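## Task

Stow every plug in the small chest by color: orange plugs go in the middle drawer, blue plugs in the top drawer, green plugs in the bottom drawer. When finished, all drawers must be closed and the chest must still stand upright.

## Robot and tools

Robot: two arms, left_arm and right_arm, each ending in a two-finger parallel gripper with a wrist camera. left_arm is mounted near y = +0.344 m and right_arm near y = -0.332 m. These names do not tell you which side of an image an arm appears on. Fixed cameras cam_high and cam_low sit on a beam behind the arms. The wrist cameras are cam_left_wrist and cam_right_wrist. All images are 504x504.

Scene frame: the origin is at table-top height, halfway between the arm bases, a little behind the near table edge. +x points out over the table, +y toward left_arm, +z up. Reported end_effector_position is in metres and end_effector_quat_wxyz is an orientation, both in this frame. The position is the point between the finger pads, about 1 cm back from the fingertips. The fingers point along the gripper's +z axis and close along its y axis.

Command rows: each row has 14 numbers, all in [-1, 1]. The first seven are for left_arm: dx, dy, dz, rx, ry, rz, opening. The next seven are the same for right_arm. Both arms are always included, even if only one moves. dx..rz are an offset, not a pose. They are measured along the gripper's own Hand target axes, from the Hand target the arm had when the action or move began. 1.0 equals 0.6 m of travel or 180 degrees of turn. rx, ry, rz together form one rotation vector. Opening is absolute: +1 is fully open (0.094 m) and -1 is closed. An all-zero pose part re-requests the current Hand target. Writing 0 as the opening is a real command, so resend the present opening to keep a gripper as it is.

execute_actions(actions, cameras): actions is a list of actions. Each action is a table of up to 15 rows, one row per 1/30 s control step, and lasts 0.5 s. A shorter table repeats its final row. Every row in an action counts from that action's starting Hand target, not from the previous row. Repeating the same offset in a new action moves the gripper further. An empty list returns the state plus all camera images, the scene number and the task. cameras takes a list of names, ["all"] or [].

move(target, speed, blend, opening_speed, grip_force, blocking, cameras): target is one 14-number row, or a list of up to 15 rows. Every row is an offset from the same starting Hand targets. Each gripper follows a straight path. speed is in m/s, from 0.002 to 2.9 (default 0.25), given as one value or one per target. blend is a corner-rounding radius in m; 0 means stop at each target. opening_speed is the rate of finger travel on the -1..+1 scale per second, at least 0.2. Use it to close gently. grip_force is in newtons per pad, 10 to 50; it stays set and lower values close slowly. blocking=false returns after about 0.5 s while the move continues. A move runs at most 10 s. Paths do not avoid obstacles or the other arm. The result adds a move: line giving the ending (done, off_target, moving, held, fault) and any limits (paced = the pose was clipped, held = steps were withheld).

wait(seconds 0 to 10) lets time pass with commands held. stop brakes a running move. zoom_image(camera, region [x0, y0, x1, y1] in pixels, at most 504 each way) enlarges part of that camera's latest image. read_manual only gives licence text. finished_scene(scene 1 or 2) ends the scene for good; the goal must hold without the robot touching anything.

Reading results: Hand target is your last commanded pose after clipping, and later offsets start from it. The gripper often stops short of it, through friction, weight or long reach, and may tilt. Check the reported pose after each move and send the remaining error as an offset. grip_measured is on the opening scale. Empty, it reads slightly wide. On a held hard part it reads slightly narrower than the part. grip_effort_nm is the gripper motor's effort (negative = closing). It is not the pad force. Joint torques, velocities and motor temperatures are also listed.

Control behavior: commanded orientation is clipped to within 40 degrees of the measured orientation at each step. A blocked arm keeps pushing until commanded back. To release a push, aim the target back beyond the gripper's actual position. To release an object, command an opening clearly above grip_measured.

Avoid the following:
- dropping plugs or letting go of moving ones;
- anything leaving the table;
- fast impacts and hard pushes on the chest or other fixed or heavy things;
- grippers, housings or cameras of the two arms touching (the clearance check does not catch this), or one gripper closing on the other's fingers;
- straining the camera cables;
- striking the bar under the bases, the plate behind it (up to about 3 cm above the table) or the low rail; there is no warning before contact;
- paths passing close to an arm's own base, which can flip its shoulder posture.

Motors heat when holding loads, stretched out or straining against an unreachable pose. MOTOR HOT appears at 75 °C. At 90 °C the arm folds and stays idle, and at 100 °C it collapses. Loose objects may occasionally be nudged by outside pushes. Fixed-camera calibration is accurate to roughly 1 cm near image centre.

Each tool is called after "Emit:" as name([rows], argument=value, ...), one row to a line, values as JSON.

## Session

Emit:
execute_actions(actions=[])

Scene clock: 0.00 s.
left_arm: end_effector_position=(+0.3681, +0.3961, +0.0741) grip_measured=+1.000 grip_effort_nm=n/a end_effector_quat_wxyz=(+0.560, -0.138, +0.813, +0.075) | right_arm: end_effector_position=(+0.3978, -0.3678, +0.0434) grip_measured=+1.000 grip_effort_nm=n/a end_effector_quat_wxyz=(+0.554, +0.059, +0.824, -0.102)
Joint positions: left_arm=[0.048 1.532 0.344 0.767 -0.246 -0.149 0.094] | right_arm=[0.047 1.627 0.33 0.944 0.249 -0.007 0.094]
Joint velocities: within noise
Joint torques (N m): no reading
Motor temperatures (°C): left_arm=[18 23 21 22 19 21 20] | right_arm=[19 22 24 22 17 21 20]
Heat: left arm: 23 °C; right arm: 24 °C.
Hand target: left_arm +0.3735, +0.3966, +0.0862; +0.576, -0.139, +0.802, +0.073 | right_arm +0.4017, -0.3679, +0.0527; +0.566, +0.061, +0.816, -0.101
Tool commands: left_gripper/opening=+1.0 right_gripper/opening=+1.0

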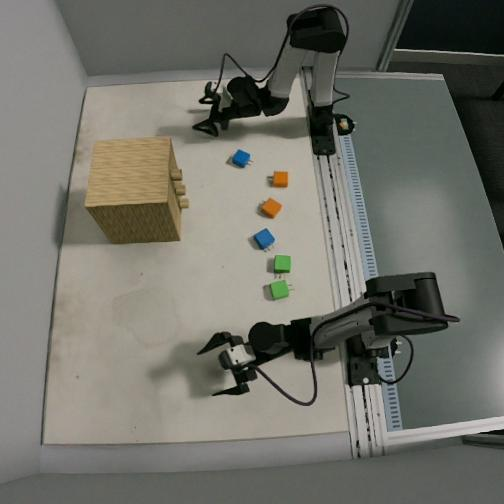

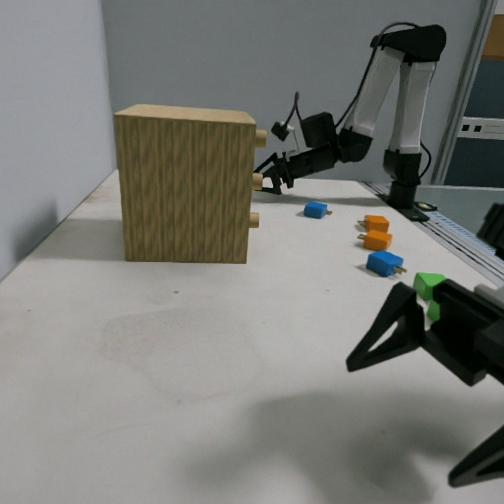

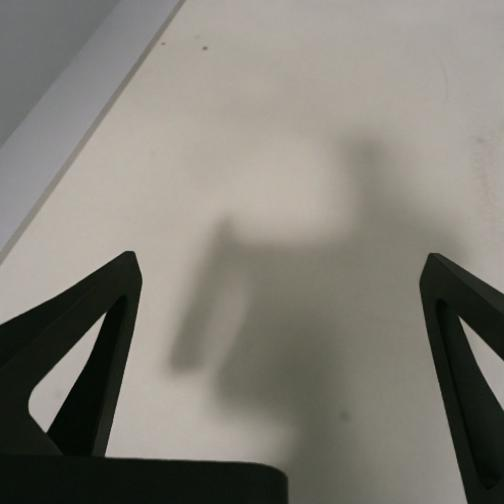

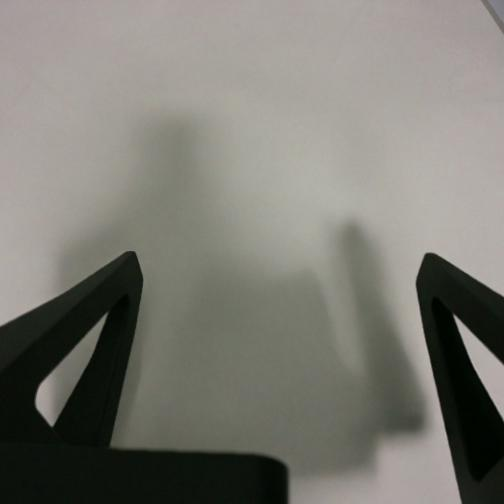

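Emit:
zoom_image(camera="cam_high", region=[60, 120, 320, 320])

Emit:
zoom_image(camera="cam_low", region=[100, 90, 460, 330])

Scaled by 1.938 from the camera's 504x504 image, which has a finer 720x720 frame.

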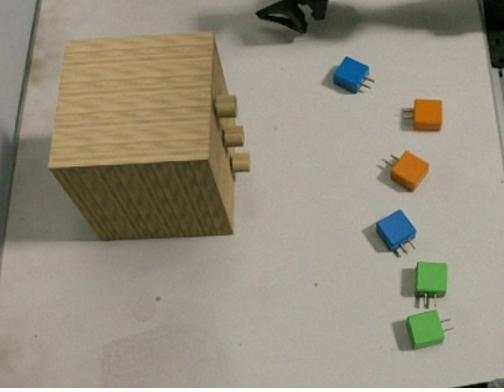

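Scaled by 1.400 from the camera's 504x504 image, which has a finer 720x720 frame.

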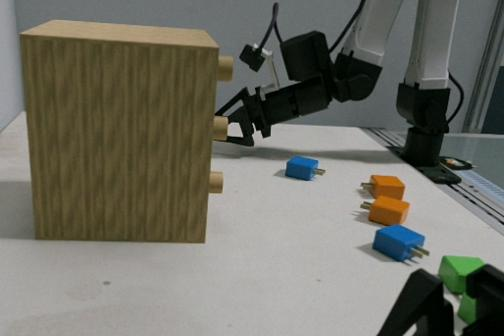

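Emit:
move(target=[0.096,-0.254,-0.419,0.0155,0.395,0.047,0.4,-0.006,0.451,-0.221,-0.075,0.052,-0.001,0.2], cameras=["all"])

Scene clock: 13.47 s.
left_arm: end_effector_position=(+0.1734, +0.1807, +0.1159) grip_measured=+0.402 grip_effort_nm=-0.12 end_effector_quat_wxyz=(-0.001, -0.083, +0.997, +0.007) | right_arm: end_effector_position=(+0.3356, -0.0803, +0.0688) grip_measured=+0.202 grip_effort_nm=-0.09 end_effector_quat_wxyz=(+0.494, -0.008, +0.870, -0.004)
Joint positions: left_arm=[-0.682 1.492 1.238 -1.345 0.025 -0.865 0.066] | right_arm=[1 1.658 0.814 0.074 0.806 0.596 0.056]
Joint torques (N m): left_arm=[-0.25 -5.41 8.31 0.15 0.07 -0.18] | right_arm=[0.08 -5.55 9.17 1.41 0.38 0.09]
Heat: left arm: 26 °C; right arm: 26 °C.
Hand target: left_arm +0.1761, +0.1740, +0.1204; -0.001, -0.087, +0.996, +0.000 | right_arm +0.3398, -0.0739, +0.0750; +0.501, +0.000, +0.865, +0.000
Off the commanded pose: left_arm 0.009 m, 1 deg | right_arm 0.010 m, 1 deg.
move: done
camera_calibration:
cam_left_wrist: T_world_to_cam=[[0.133445, -0.988521, -0.0708425, 0.172064], [-0.738843, -0.146872, 0.657677, 0.090522], [-0.660532, -0.035422, -0.749962, 0.333753], [0, 0, 0, 1]] pos_world=[0.264375, 0.195206, 0.202957]
cam_right_wrist: T_world_to_cam=[[0.0321556, -0.998663, -0.0404808, -0.0799776], [-0.951629, -0.0182087, -0.306711, 0.349027], [0.305564, 0.0483851, -0.950942, 0.0940459], [0, 0, 0, 1]] pos_world=[0.305979, -0.0780658, 0.193245]

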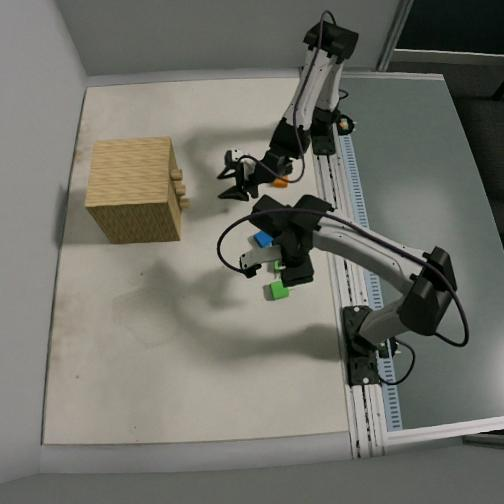

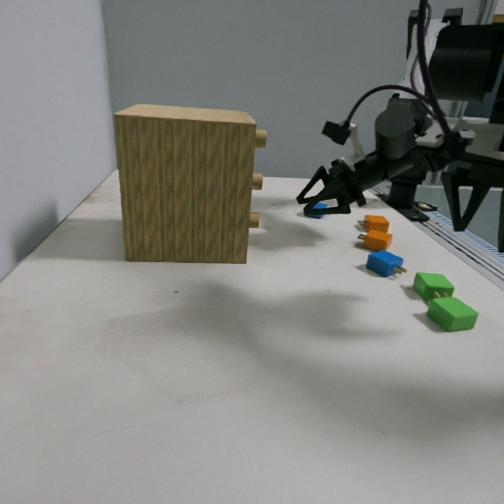

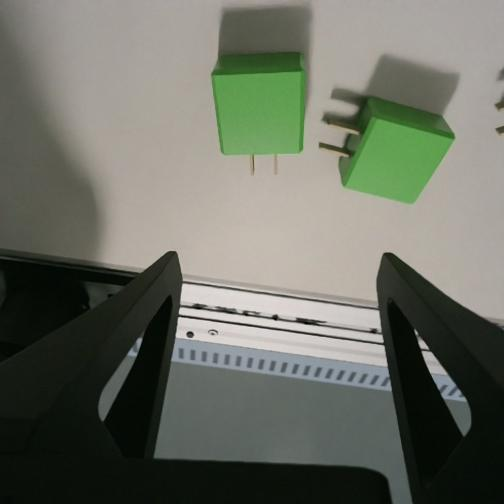

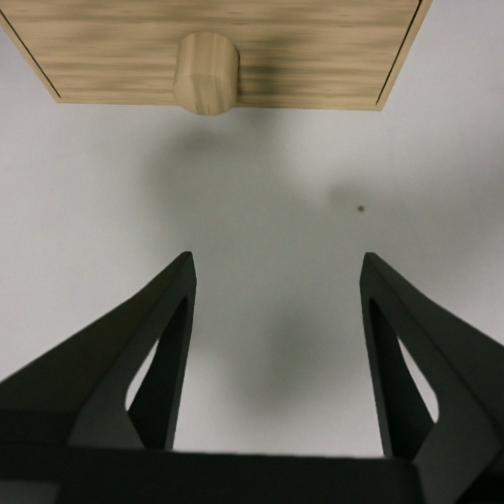

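Emit:
move([
  [-0.031,0.019,0.09,0,0,0,0.4,0,0.055,0,0,0,0,0.2],
  [-0.031,0.019,0.09,0,0,0,0.4,-0.042,0.055,0.168,0,0,0,0.2],
], blend=0.02, speed=0.15, cameras=["all"])

Scene clock: 18.83 s.
left_arm: end_effector_position=(+0.1885, +0.1896, +0.0696) grip_measured=+0.402 grip_effort_nm=-0.12 end_effector_quat_wxyz=(+0.000, -0.087, +0.996, +0.004) | right_arm: end_effector_position=(+0.4327, -0.0515, +0.0418) grip_measured=+0.202 grip_effort_nm=-0.09 end_effector_quat_wxyz=(+0.493, -0.001, +0.870, -0.015)
Joint positions: left_arm=[-0.622 1.527 1.083 -1.15 0.026 -0.814 0.066] | right_arm=[0.841 2.001 1.136 0.175 0.708 0.467 0.056]
Joint torques (N m): left_arm=[1.25 -5.63 5.68 0.46 0.1 0.11] | right_arm=[-0.18 -8.18 9.2 1.74 0.1 -0.04]
Heat: left arm: 25 °C; right arm: 27 °C.
Hand target: left_arm +0.1923, +0.1883, +0.0664; -0.001, -0.087, +0.996, +0.000 | right_arm +0.4397, -0.0407, +0.0468; +0.501, +0.000, +0.865, +0.000
Off the commanded pose: left_arm 0.005 m, 1 deg | right_arm 0.014 m, 2 deg.
move: off_target (right_arm)
camera_calibration:
cam_left_wrist: T_world_to_cam=[[0.142531, -0.987664, -0.064837, 0.173288], [-0.739865, -0.149826, 0.65586, 0.134303], [-0.657484, -0.0455096, -0.752093, 0.310749], [0, 0, 0, 1]] pos_world=[0.27898, 0.205414, 0.156863]
cam_right_wrist: T_world_to_cam=[[0.00868592, -0.999533, -0.0292966, -0.0457741], [-0.952504, 0.000648461, -0.304525, 0.434899], [0.304402, 0.0305502, -0.952054, 0.0370289], [0, 0, 0, 1]] pos_world=[0.403369, -0.047166, 0.16635]

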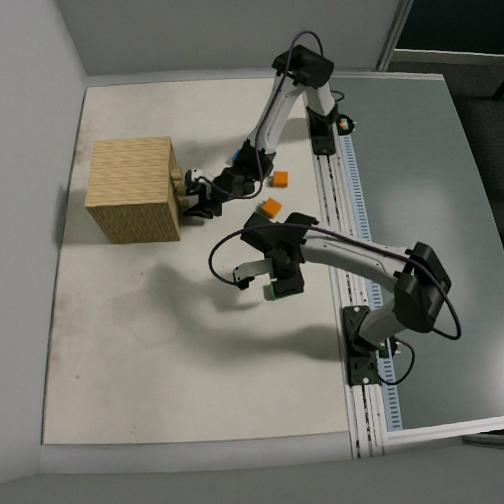

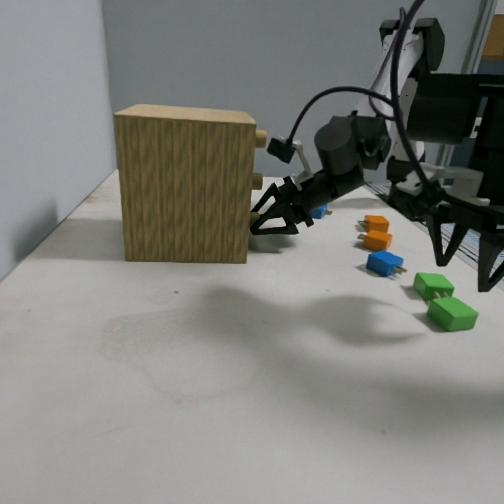

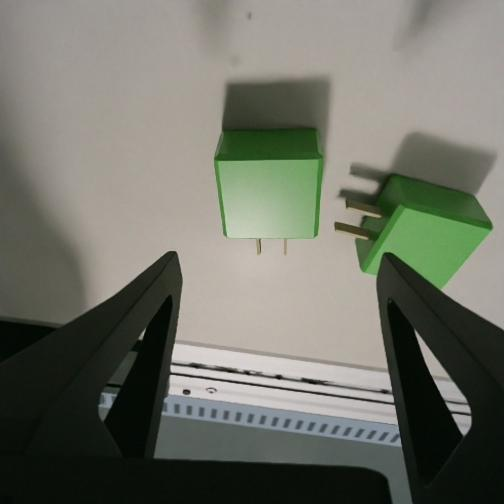

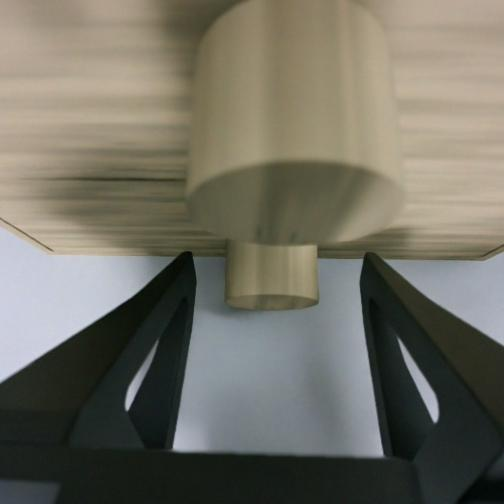

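Emit:
move([
  [0,0,0,0,0,0,0.05,0,0,0,0,0,0,-0.6],
  [-0.021,0.007,0.091,0,0,0,0.05,0,0,0,0,0,0,-0.6],
], opening_speed=1.5, speed=0.12, cameras=["all"])

Scene clock: 23.30 s.
left_arm: end_effector_position=(+0.1989, +0.1959, +0.0146) grip_measured=+0.053 grip_effort_nm=-0.12 end_effector_quat_wxyz=(-0.003, -0.087, +0.996, +0.006) | right_arm: end_effector_position=(+0.4327, -0.0508, +0.0418) grip_measured=-0.420 grip_effort_nm=-1.02 end_effector_quat_wxyz=(+0.492, -0.002, +0.870, -0.013)
Joint positions: left_arm=[-0.583 1.618 0.942 -0.926 0.028 -0.776 0.049] | right_arm=[0.841 2.001 1.136 0.177 0.704 0.466 0.027]
Joint torques (N m): left_arm=[1.24 -6.2 5.41 0.59 0 0.15] | right_arm=[-0.21 -8.16 9.2 1.74 0.13 -0.03]
Heat: left arm: 24 °C; right arm: 27 °C.
Hand target: left_arm +0.2039, +0.1946, +0.0118; -0.001, -0.087, +0.996, +0.000 | right_arm +0.4397, -0.0407, +0.0469; +0.501, +0.000, +0.865, +0.000
Off the commanded pose: left_arm 0.006 m, 1 deg | right_arm 0.013 m, 2 deg.
move: off_target (right_arm)
camera_calibration:
cam_left_wrist: T_world_to_cam=[[0.142702, -0.987459, -0.0675404, 0.174413], [-0.734896, -0.151419, 0.66106, 0.178276], [-0.662996, -0.0446995, -0.747287, 0.277303], [0, 0, 0, 1]] pos_world=[0.289976, 0.211616, 0.101154]
cam_right_wrist: T_world_to_cam=[[0.0119414, -0.999459, -0.0306607, -0.0464582], [-0.952673, -0.00205676, -0.303991, 0.434848], [0.303764, 0.0328397, -0.952181, 0.0373707], [0, 0, 0, 1]] pos_world=[0.40347, -0.0467659, 0.166349]

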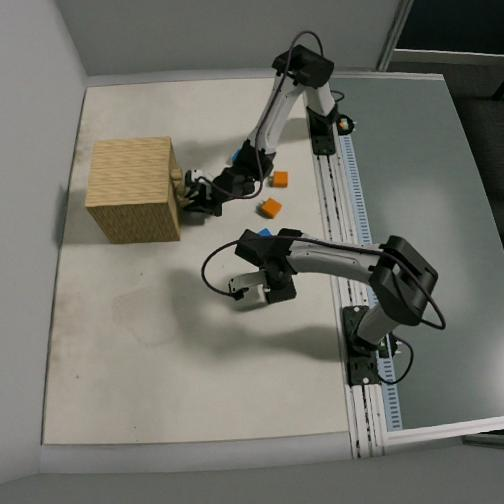

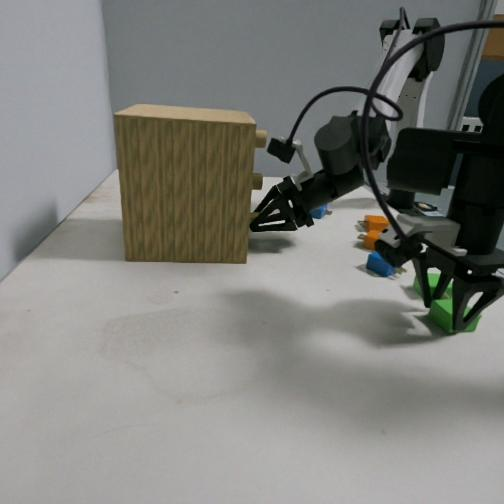

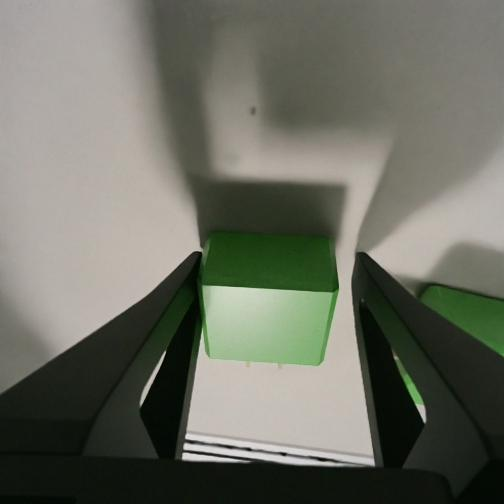

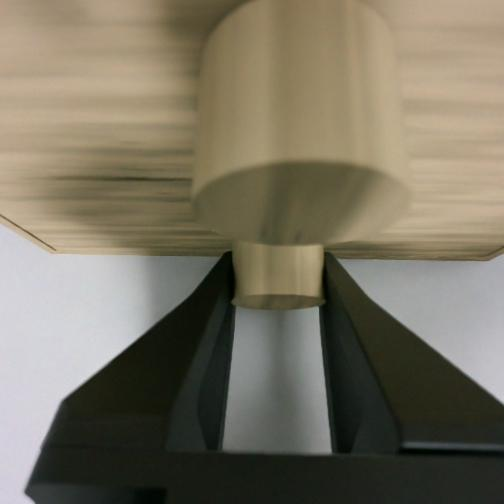

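Emit:
move([
  [0,0,0,0,0,0,-0.4,0,0,0,0,0,0,-0.6],
  [0,0,-0.17,0,0,0,-0.4,0.093,-0.013,-0.148,0,0,0,-0.6],
], opening_speed=1, speed=0.1, cameras=["all"])

Scene clock: 26.53 s.
left_arm: end_effector_position=(+0.1982, +0.1968, +0.0977) grip_measured=-0.141 grip_effort_nm=-1.02 end_effector_quat_wxyz=(-0.022, -0.088, +0.996, +0.020) | right_arm: end_effector_position=(+0.3425, -0.0491, +0.0362) grip_measured=-0.420 grip_effort_nm=-1.02 end_effector_quat_wxyz=(+0.505, -0.003, +0.863, -0.011)
Joint positions: left_arm=[-0.571 1.579 1.243 -1.313 0.028 -0.763 0.04] | right_arm=[1.043 1.861 0.891 0.183 0.866 0.633 0.027]
Joint torques (N m): left_arm=[1.17 -11.21 8.16 0.13 0.08 0.13] | right_arm=[0.77 -11.22 4.93 1.09 0.19 0.26]
Heat: left arm: 25 °C; right arm: 27 °C.
Hand target: left_arm +0.2041, +0.1947, +0.1138; -0.001, -0.087, +0.996, +0.000 | right_arm +0.3349, -0.0486, +0.0426; +0.501, +0.000, +0.865, +0.000
Off the commanded pose: left_arm 0.017 m, 3 deg | right_arm 0.010 m, 1 deg.
move: off_target (left_arm)
camera_calibration:
cam_left_wrist: T_world_to_cam=[[0.140203, -0.985168, -0.0989262, 0.184182], [-0.707898, -0.169594, 0.685652, 0.118756], [-0.69226, -0.0261011, -0.721176, 0.338621], [0, 0, 0, 1]] pos_world=[0.292658, 0.210429, 0.181]
cam_right_wrist: T_world_to_cam=[[0.0164521, -0.999286, -0.0340031, -0.0451949], [-0.94364, -0.00427475, -0.330946, 0.345012], [0.330564, 0.0375314, -0.943037, 0.0500603], [0, 0, 0, 1]] pos_world=[0.309762, -0.0455666, 0.159852]

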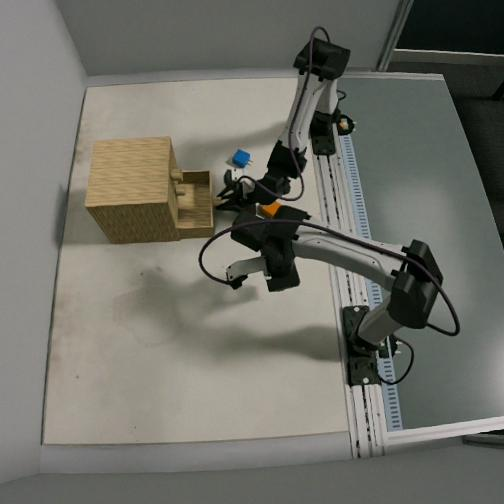

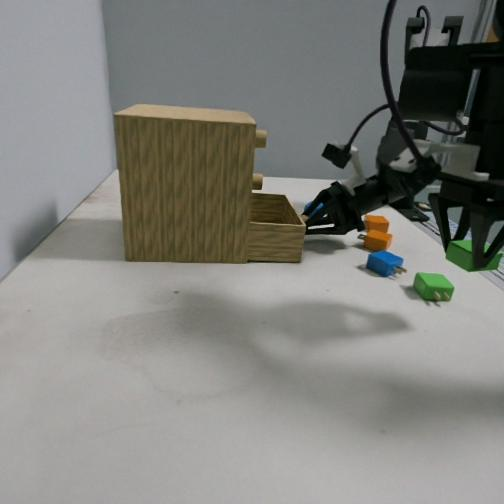

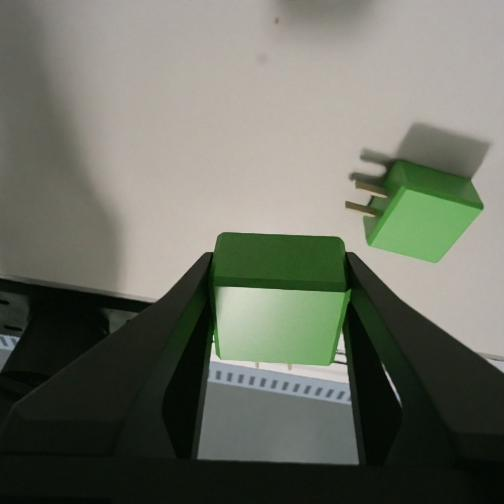

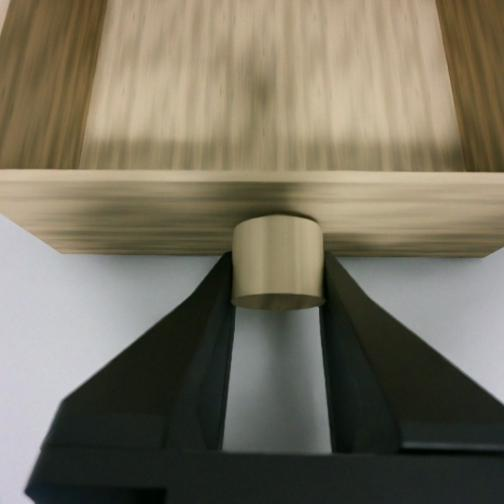

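Emit:
move(target=[-0.24,-0.1725,-0.077,0.145,-0.121,0.541,-0.4,0.029,0,-0.0505,0,0,0,-0.6], cameras=["all"])

Scene clock: 40.17 s.
left_arm: end_effector_position=(+0.3559, +0.1197, +0.1554) grip_measured=-0.141 grip_effort_nm=-1.02 end_effector_quat_wxyz=(+0.167, +0.681, +0.690, -0.178) | right_arm: end_effector_position=(+0.3055, -0.0490, +0.0335) grip_measured=-0.420 grip_effort_nm=-1.03 end_effector_quat_wxyz=(+0.500, -0.003, +0.866, -0.012)
Joint positions: left_arm=[-0.331 2.036 1.935 -1.324 0.492 1.162 0.04] | right_arm=[1.14 1.817 0.845 0.082 0.925 0.757 0.027]
Joint torques (N m): left_arm=[1.39 -10.55 8.91 0.65 0.53 0.16] | right_arm=[0.65 -10.93 4.93 1.07 0.28 0.15]
Motor temperatures (°C): left_arm=[18 28 25 23 19 21 21] | right_arm=[19 28 27 24 16 21 21]
Heat: left arm: 28 °C; right arm: 28 °C.
Hand target: left_arm +0.3639, +0.1176, +0.1596; +0.181, +0.683, +0.683, -0.184 | right_arm +0.3000, -0.0486, +0.0425; +0.501, +0.000, +0.866, +0.000
Off the commanded pose: left_arm 0.009 m, 2 deg | right_arm 0.011 m, 1 deg.
move: off_target (right_arm)
camera_calibration:
cam_left_wrist: T_world_to_cam=[[-0.998891, -0.00877478, -0.0462632, 0.372179], [-0.0188396, 0.974895, 0.221866, -0.132297], [0.043155, 0.222491, -0.973979, 0.235203], [0, 0, 0, 1]] pos_world=[0.359124, 0.0799109, 0.275653]
cam_right_wrist: T_world_to_cam=[[0.0157126, -0.999372, -0.0317674, -0.0444403], [-0.94689, -0.00466705, -0.321525, 0.309829], [0.321175, 0.0351322, -0.946368, 0.0626031], [0, 0, 0, 1]] pos_world=[0.273965, -0.0451658, 0.157452]

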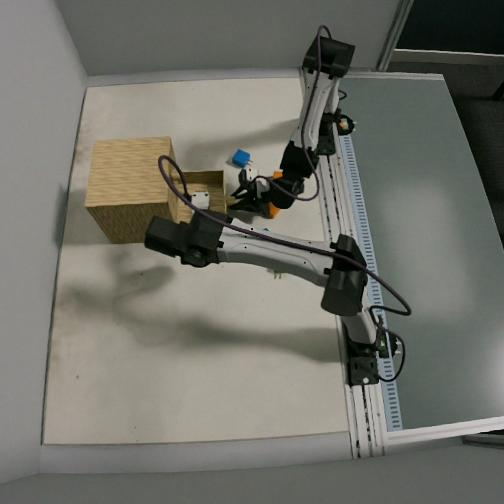

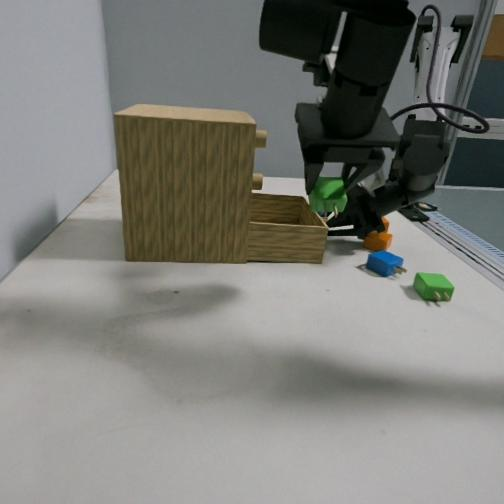

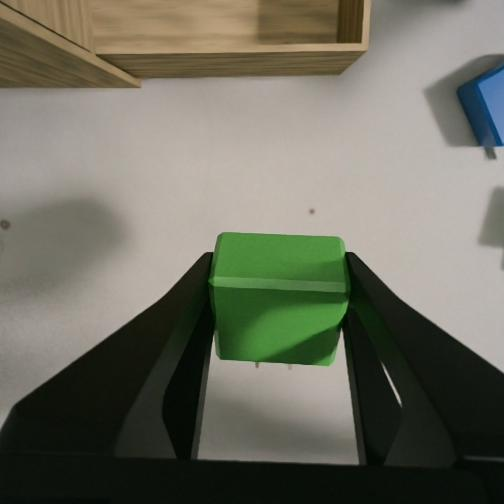

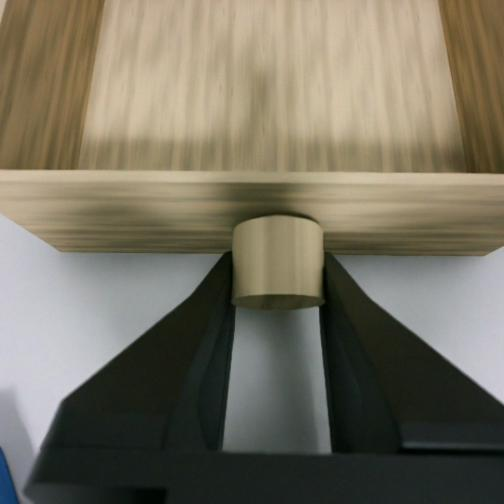

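Emit:
move([
  [0,0,0,0,0,0,-0.4,0,0,0,0,0,0,0.1],
  [0,0,0,0,0,0,-0.4,0,-0.1,-0.2,0,0,0,0.1],
  [-0.216,0.052,0.192,0,0,0,-0.4,0,-0.1,-0.2,0,0,0,0.1],
  [-0.151,0.052,0.305,0,0,0,-0.4,0,-0.1,-0.2,0,0,0,0.1],
], blend=[0,0.03,0.03,0], speed=[0.2,0.25,0.2,0.1], cameras=["all"])

Scene clock: 46.43 s.
left_arm: end_effector_position=(+0.3757, -0.0513, +0.0733) grip_measured=-0.142 grip_effort_nm=-1.02 end_effector_quat_wxyz=(+0.171, +0.688, +0.676, -0.202) | right_arm: end_effector_position=(+0.1950, -0.1162, +0.0945) grip_measured=+0.098 grip_effort_nm=0.10 end_effector_quat_wxyz=(+0.493, -0.005, +0.870, -0.007)
Joint positions: left_arm=[-0.632 2.475 2.321 -1.124 0.479 0.858 0.04] | right_arm=[1.461 1.375 0.736 -0.697 1.051 1.285 0.052]
Joint torques (N m): left_arm=[1.22 -12.64 3.64 1.87 -0.01 -0.08] | right_arm=[0.27 -2.96 9.01 0.57 0.59 0.11]
Heat: left arm: 29 °C; right arm: 28 °C.
Hand target: left_arm +0.3947, -0.0521, +0.0460; +0.181, +0.683, +0.684, -0.184 | right_arm +0.1960, -0.1086, +0.1023; +0.501, +0.000, +0.865, +0.000
Off the commanded pose: left_arm 0.033 m, 3 deg | right_arm 0.011 m, 1 deg.
move: off_target (left_arm, right_arm)
camera_calibration:
cam_left_wrist: T_world_to_cam=[[-0.999294, 0.026395, -0.0267518, 0.387212], [0.0210841, 0.983013, 0.182323, 0.0412136], [0.0311097, 0.18163, -0.982875, 0.195616], [0, 0, 0, 1]] pos_world=[0.379984, -0.0862636, 0.19511]
cam_right_wrist: T_world_to_cam=[[0.0235158, -0.998999, -0.0380518, -0.108712], [-0.952252, -0.0107933, -0.305123, 0.223283], [0.304407, 0.0434102, -0.951552, 0.162948], [0, 0, 0, 1]] pos_world=[0.165575, -0.113266, 0.219046]

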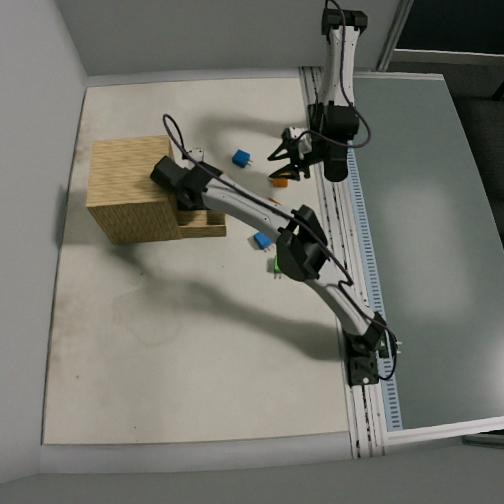

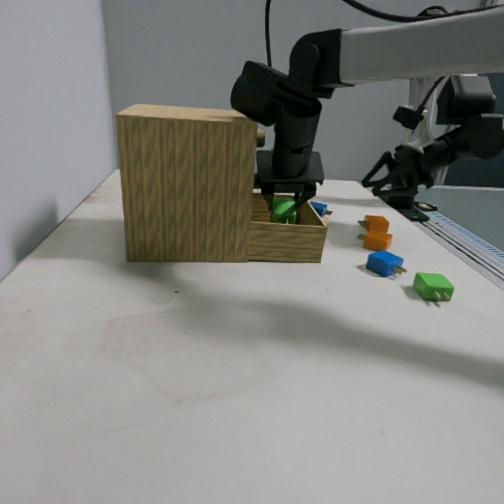

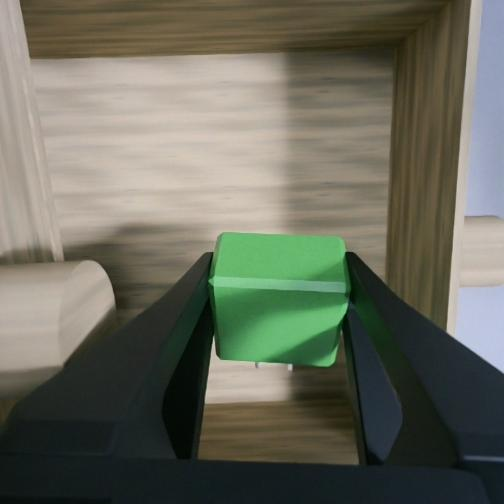

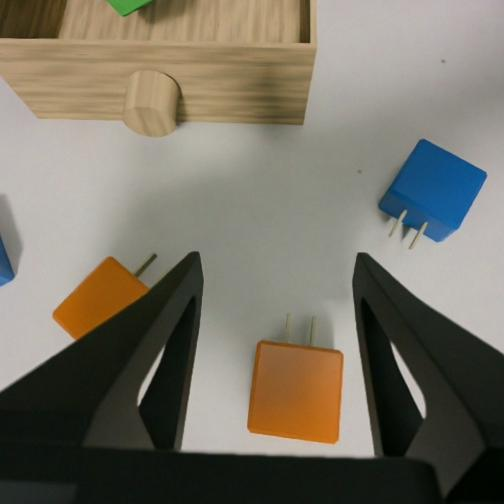

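Emit:
move([
  [-0.019,-0.035,-0.073,0,0,0,-0.4,0.034,-0.017,-0.046,0,0.333,0,0.4],
  [0.023,-0.038,-0.0096,0,0,0,-0.4,0.034,-0.017,-0.046,0,0.333,0,0.4],
], speed=[0.3,0.1], blend=[0.01,0], cameras=["all"])

Scene clock: 52.90 s.
left_arm: end_effector_position=(+0.3790, -0.0502, +0.0646) grip_measured=-0.142 grip_effort_nm=-1.02 end_effector_quat_wxyz=(+0.216, +0.690, +0.666, -0.184) | right_arm: end_effector_position=(+0.1598, -0.1235, +0.0935) grip_measured=+0.398 grip_effort_nm=0.10 end_effector_quat_wxyz=(+0.005, +0.002, +1.000, -0.005)
Joint positions: left_arm=[-0.635 2.359 2.056 -0.878 0.453 0.852 0.04] | right_arm=[1.011 1.487 1.198 -1.262 0.041 0.985 0.066]
Joint torques (N m): left_arm=[1.05 -14.8 3.77 0.9 0.26 -0.06] | right_arm=[-0.64 -4.1 9.13 0.23 -0.05 -0.06]
Heat: left arm: 31 °C; right arm: 28 °C.
Hand target: left_arm +0.3719, -0.0373, +0.0442; +0.181, +0.683, +0.684, -0.184 | right_arm +0.1618, -0.1187, +0.0984; +0.002, +0.000, +1.000, +0.000
Off the commanded pose: left_arm 0.025 m, 5 deg | right_arm 0.007 m, 1 deg.
move: off_target (left_arm)
camera_calibration:
cam_left_wrist: T_world_to_cam=[[-0.992988, 0.015903, -0.117141, 0.393104], [-0.00104618, 0.989689, 0.143229, 0.0529643], [0.118211, 0.142347, -0.982733, 0.151667], [0, 0, 0, 1]] pos_world=[0.372474, -0.0802591, 0.18751]
cam_right_wrist: T_world_to_cam=[[-0.0397592, -0.998535, -0.0367092, -0.105287], [-0.757641, 0.00617424, 0.652643, 0.0708312], [-0.65146, 0.0537609, -0.756776, 0.308843], [0, 0, 0, 1]] pos_world=[0.250677, -0.122174, 0.183633]

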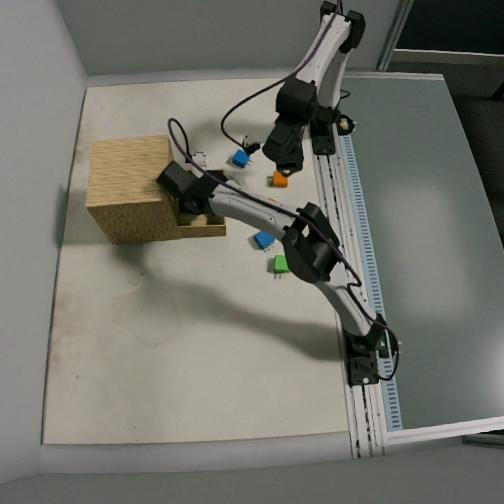

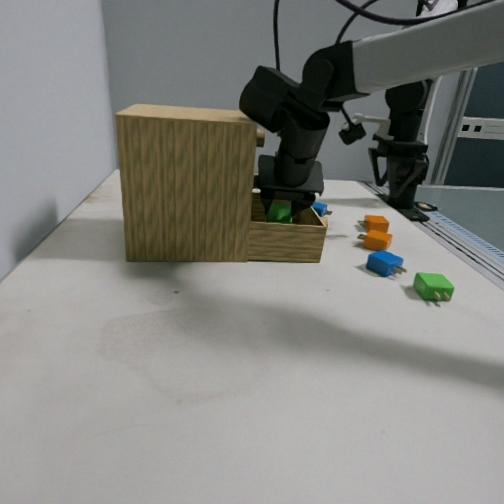

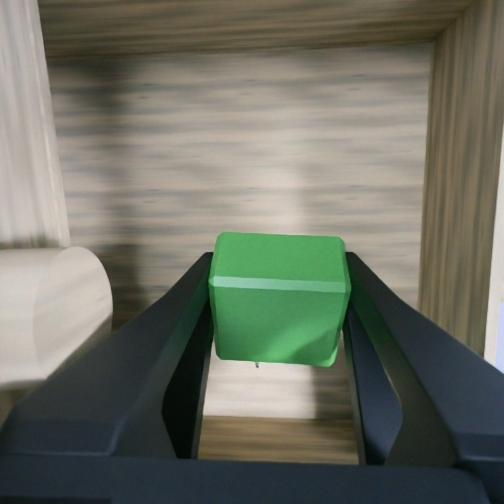

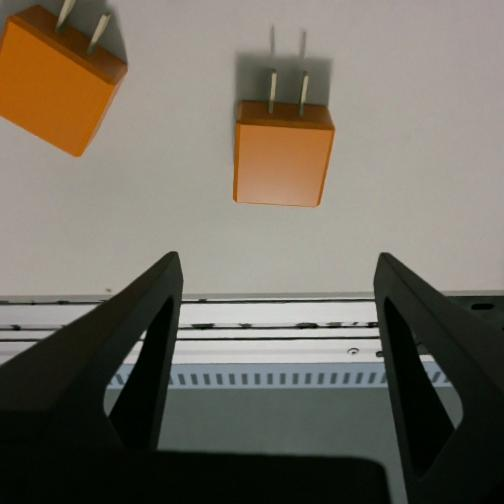

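Emit:
move([
  [-0.055,0.01,-0.095,0,0,0,-0.4,0,0,0,0,0,0,0.3],
  [-0.045,-0.007,-0.101,0,0,0,-0.4,-0.017,-0.005,0.08,0,0,0,0.3],
  [0.008,-0.007,-0.009,0,0,0,-0.4,-0.017,-0.005,0.128,0,0,0,0.3],
  [0.008,-0.007,-0.009,0,0,0,-0.4,-0.017,-0.005,0.128,0,0,0,-0.4],
], speed=[0.15,0.12,0.1,0.1], blend=[0,0,0,0], opening_speed=1, cameras=["all"])

Scene clock: 59.43 s.
left_arm: end_effector_position=(+0.3762, -0.0438, +0.0632) grip_measured=-0.142 grip_effort_nm=-1.02 end_effector_quat_wxyz=(+0.215, +0.688, +0.669, -0.182) | right_arm: end_effector_position=(+0.1724, -0.1229, +0.0254) grip_measured=-0.144 grip_effort_nm=-1.02 end_effector_quat_wxyz=(+0.007, +0.001, +1.000, -0.002)
Joint positions: left_arm=[-0.629 2.33 2.001 -0.854 0.452 0.852 0.04] | right_arm=[0.964 1.564 0.997 -0.974 0.039 0.937 0.04]
Joint torques (N m): left_arm=[1.01 -15.05 3.99 0.78 0.18 -0.05] | right_arm=[-0.68 -4.63 5.81 0.47 -0.05 -0.05]
Motor temperatures (°C): left_arm=[18 34 26 23 19 21 22] | right_arm=[19 27 28 23 16 21 20]
Heat: left arm: 34 °C; right arm: 28 °C.
Hand target: left_arm +0.3676, -0.0306, +0.0465; +0.181, +0.683, +0.684, -0.184 | right_arm +0.1722, -0.1217, +0.0216; +0.002, +0.000, +1.000, +0.000
Off the commanded pose: left_arm 0.023 m, 4 deg | right_arm 0.004 m, 1 deg.
move: off_target (left_arm)
camera_calibration:
cam_left_wrist: T_world_to_cam=[[-0.993213, 0.00942103, -0.115924, 0.389833], [-0.00765602, 0.989256, 0.145991, 0.0491433], [0.116054, 0.145888, -0.98247, 0.150632], [0, 0, 0, 1]] pos_world=[0.370083, -0.0742632, 0.186008]
cam_right_wrist: T_world_to_cam=[[-0.0391453, -0.998237, -0.0446079, -0.106497], [-0.759967, 0.000757115, 0.649961, 0.124662], [-0.648782, 0.0593434, -0.758657, 0.265741], [0, 0, 0, 1]] pos_world=[0.262977, -0.122174, 0.11583]

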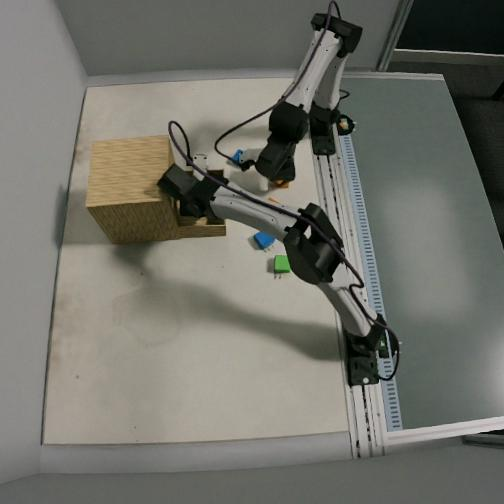

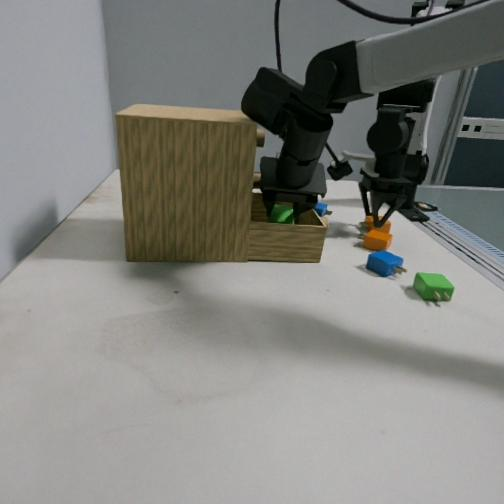

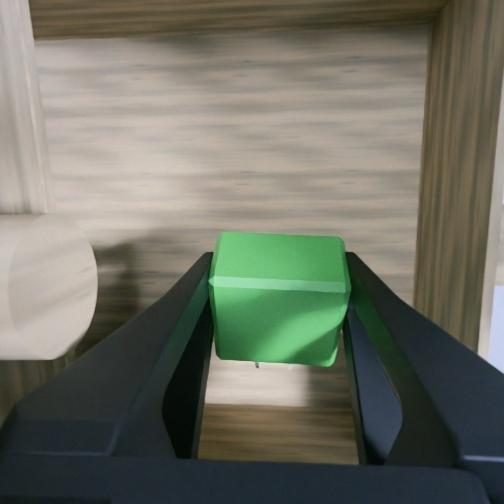

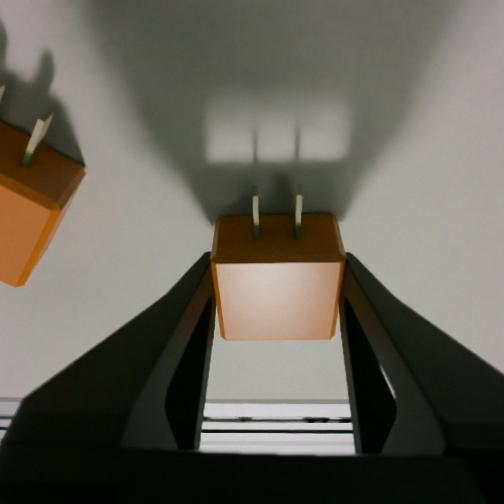

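Emit:
move([
  [-0.05,-0.027,-0.087,0,0,0,-0.4,0,0,-0.12,0,0,0,-0.4],
  [0.003,-0.027,0.004,0,0,0,-0.4,0,0,-0.12,0,0,0,-0.4],
], speed=0.12, cameras=["all"])

Scene clock: 63.10 s.
left_arm: end_effector_position=(+0.3607, -0.0391, +0.0552) grip_measured=-0.142 grip_effort_nm=-1.02 end_effector_quat_wxyz=(+0.208, +0.687, +0.672, -0.184) | right_arm: end_effector_position=(+0.1708, -0.1274, +0.0778) grip_measured=-0.144 grip_effort_nm=-1.02 end_effector_quat_wxyz=(-0.009, +0.001, +1.000, -0.023)
Joint positions: left_arm=[-0.641 2.275 1.881 -0.798 0.448 0.836 0.04] | right_arm=[0.964 1.547 1.193 -1.24 0.039 0.937 0.04]
Joint torques (N m): left_arm=[0.7 -15.09 4.62 0.74 0.15 -0.11] | right_arm=[-0.05 -8.54 8.92 0.12 -0.05 0.02]
Heat: left arm: 36 °C; right arm: 28 °C.
Hand target: left_arm +0.3515, -0.0301, +0.0436; +0.181, +0.683, +0.684, -0.184 | right_arm +0.1720, -0.1217, +0.0936; +0.002, +0.000, +1.000, +0.000
Off the commanded pose: left_arm 0.017 m, 3 deg | right_arm 0.017 m, 3 deg.
move: off_target (left_arm, right_arm)
camera_calibration:
cam_left_wrist: T_world_to_cam=[[-0.994679, 0.00733658, -0.102764, 0.373192], [-0.0085546, 0.988135, 0.153347, 0.0453967], [0.10267, 0.15341, -0.982814, 0.149079], [0, 0, 0, 1]] pos_world=[0.356289, -0.0704662, 0.177906]
cam_right_wrist: T_world_to_cam=[[-0.0385245, -0.999257, -0.00110195, -0.112325], [-0.739321, 0.0277613, 0.67278, 0.0874785], [-0.67225, 0.0267332, -0.739842, 0.30306], [0, 0, 0, 1]] pos_world=[0.264079, -0.122772, 0.165238]

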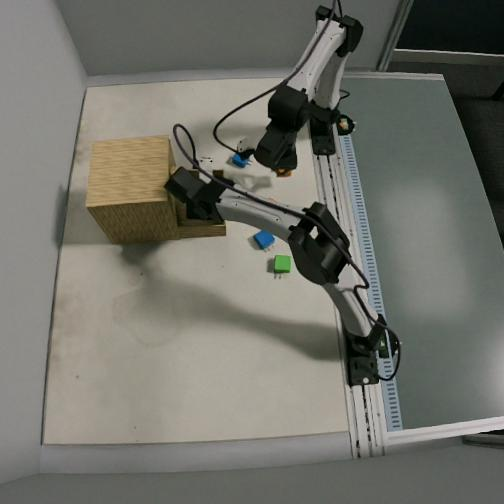

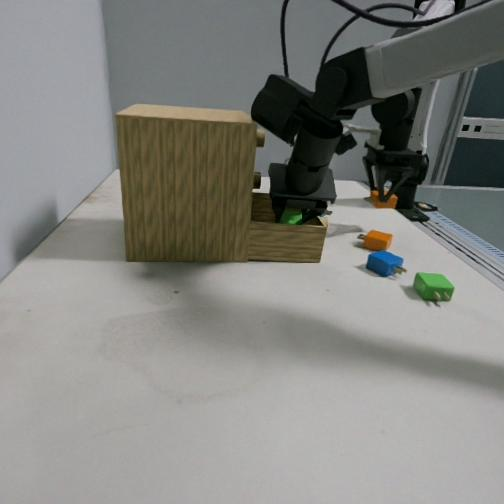

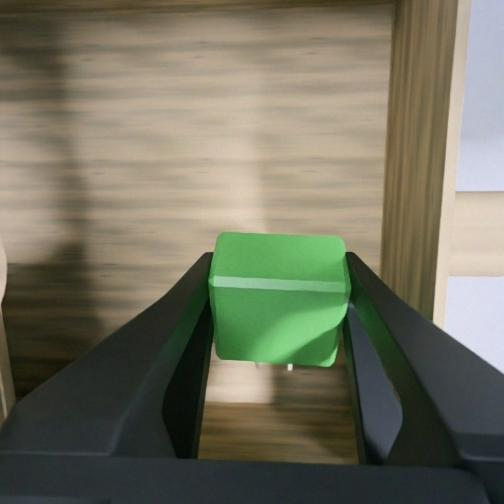

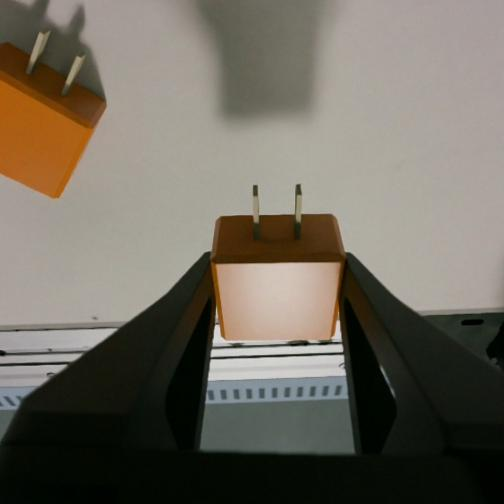

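Emit:
move([
  [0,0,0,0,0,0,0.0,0,0,0,0,0,0,-0.4],
  [-0.055,0,-0.161,0,0,0,0.0,0,0,0,0,0,0,-0.4],
  [0.194,-0.269,-0.2,0.032,0.164,0.128,0.3,0,0,0,0,0,0,-0.4],
], opening_speed=1, speed=[0.1,0.15,0.3], blend=[0,0.02,0], cameras=["all"])

Scene clock: 69.43 s.
left_arm: end_effector_position=(+0.1866, +0.1319, +0.0797) grip_measured=+0.298 grip_effort_nm=0.14 end_effector_quat_wxyz=(-0.024, +0.830, +0.557, -0.012) | right_arm: end_effector_position=(+0.1701, -0.1284, +0.0778) grip_measured=-0.144 grip_effort_nm=-1.02 end_effector_quat_wxyz=(-0.010, +0.000, +1.000, -0.025)
Joint positions: left_arm=[-0.772 1.701 1.307 -1.242 0.051 1.172 0.061] | right_arm=[0.964 1.547 1.193 -1.245 0.039 0.937 0.04]
Joint torques (N m): left_arm=[0.08 -12.98 5.63 0.37 -0.03 0.15] | right_arm=[-0.05 -8.54 8.92 0.16 -0.05 0.02]
Motor temperatures (°C): left_arm=[18 39 26 22 19 21 22] | right_arm=[19 28 29 23 16 21 21]
Heat: left arm: 39 °C; right arm: 29 °C.
Hand target: left_arm +0.1902, +0.1305, +0.0902; +0.001, +0.836, +0.549, +0.000 | right_arm +0.1720, -0.1217, +0.0936; +0.002, +0.000, +1.000, +0.000
Off the commanded pose: left_arm 0.011 m, 3 deg | right_arm 0.017 m, 3 deg.
move: off_target (left_arm, right_arm); target 3's new opening was sent with left_arm's hand 0.011 m and 3 deg from that target
camera_calibration:
cam_left_wrist: T_world_to_cam=[[-0.913106, 0.407719, -0.00159713, 0.125071], [0.304721, 0.685028, 0.661726, -0.18782], [0.270893, 0.603739, -0.749744, 0.0554866], [0, 0, 0, 1]] pos_world=[0.156405, 0.0441685, 0.166086]
cam_right_wrist: T_world_to_cam=[[-0.0382927, -0.999262, 0.00298506, -0.113776], [-0.737336, 0.0302714, 0.674848, 0.0867816], [-0.67444, 0.0236408, -0.737951, 0.302546], [0, 0, 0, 1]] pos_world=[0.263679, -0.123472, 0.165039]

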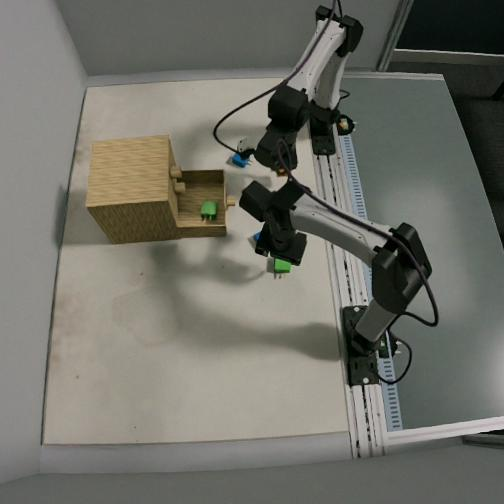

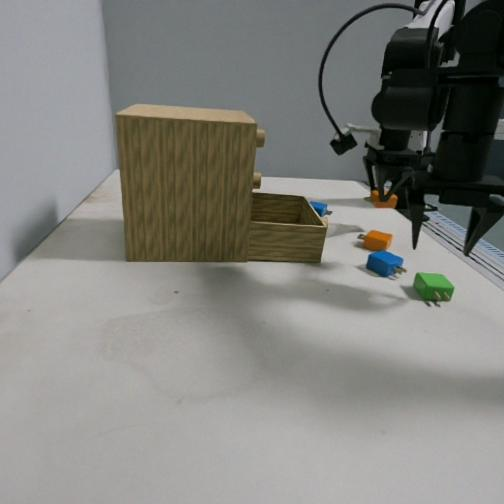

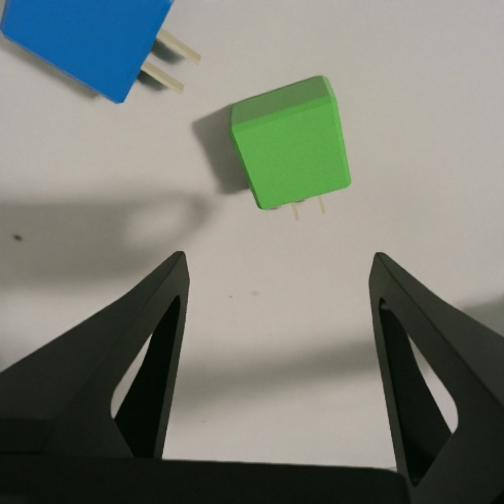

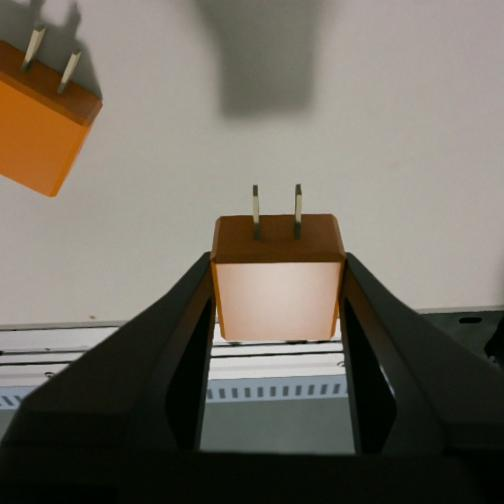

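Emit:
move(target=[-0.023,-0.011,0.05,0,0,-0.067,0.3,0,0,0,0,0,0,-0.4], cameras=["cam_left_wrist"])

Scene clock: 73.47 s.
left_arm: end_effector_position=(+0.1749, +0.1237, +0.0536) grip_measured=+0.298 grip_effort_nm=0.14 end_effector_quat_wxyz=(-0.020, +0.775, +0.631, -0.008) | right_arm: end_effector_position=(+0.1701, -0.1284, +0.0778) grip_measured=-0.144 grip_effort_nm=-1.03 end_effector_quat_wxyz=(-0.010, +0.000, +1.000, -0.025)
Joint positions: left_arm=[-0.824 1.701 1.204 -1.126 0.051 0.934 0.061] | right_arm=[0.964 1.547 1.193 -1.245 0.039 0.937 0.04]
Joint torques (N m): left_arm=[0.03 -11.51 5.5 0.45 -0.04 -0.07] | right_arm=[-0.06 -8.54 8.9 0.16 -0.05 0.02]
Heat: left arm: 38 °C; right arm: 29 °C.
Hand target: left_arm +0.1787, +0.1205, +0.0602; +0.001, +0.774, +0.633, +0.000 | right_arm +0.1720, -0.1217, +0.0936; +0.002, +0.000, +1.000, +0.000
Off the commanded pose: left_arm 0.008 m, 3 deg | right_arm 0.017 m, 3 deg.
move: off_target (left_arm, right_arm)
camera_calibration:
cam_left_wrist: T_world_to_cam=[[-0.972419, 0.232802, -0.0143341, 0.150399], [0.164261, 0.72716, 0.666525, -0.142265], [0.165592, 0.645787, -0.745344, 0.0570113], [0, 0, 0, 1]] pos_world=[0.160179, 0.0316194, 0.139472]
Images, in order (width x height): cam_left_wrist 504x504.

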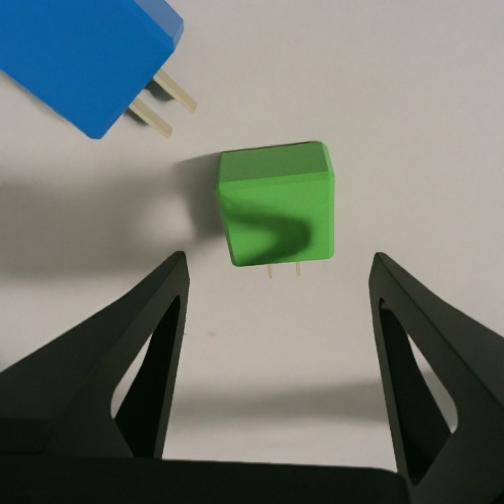

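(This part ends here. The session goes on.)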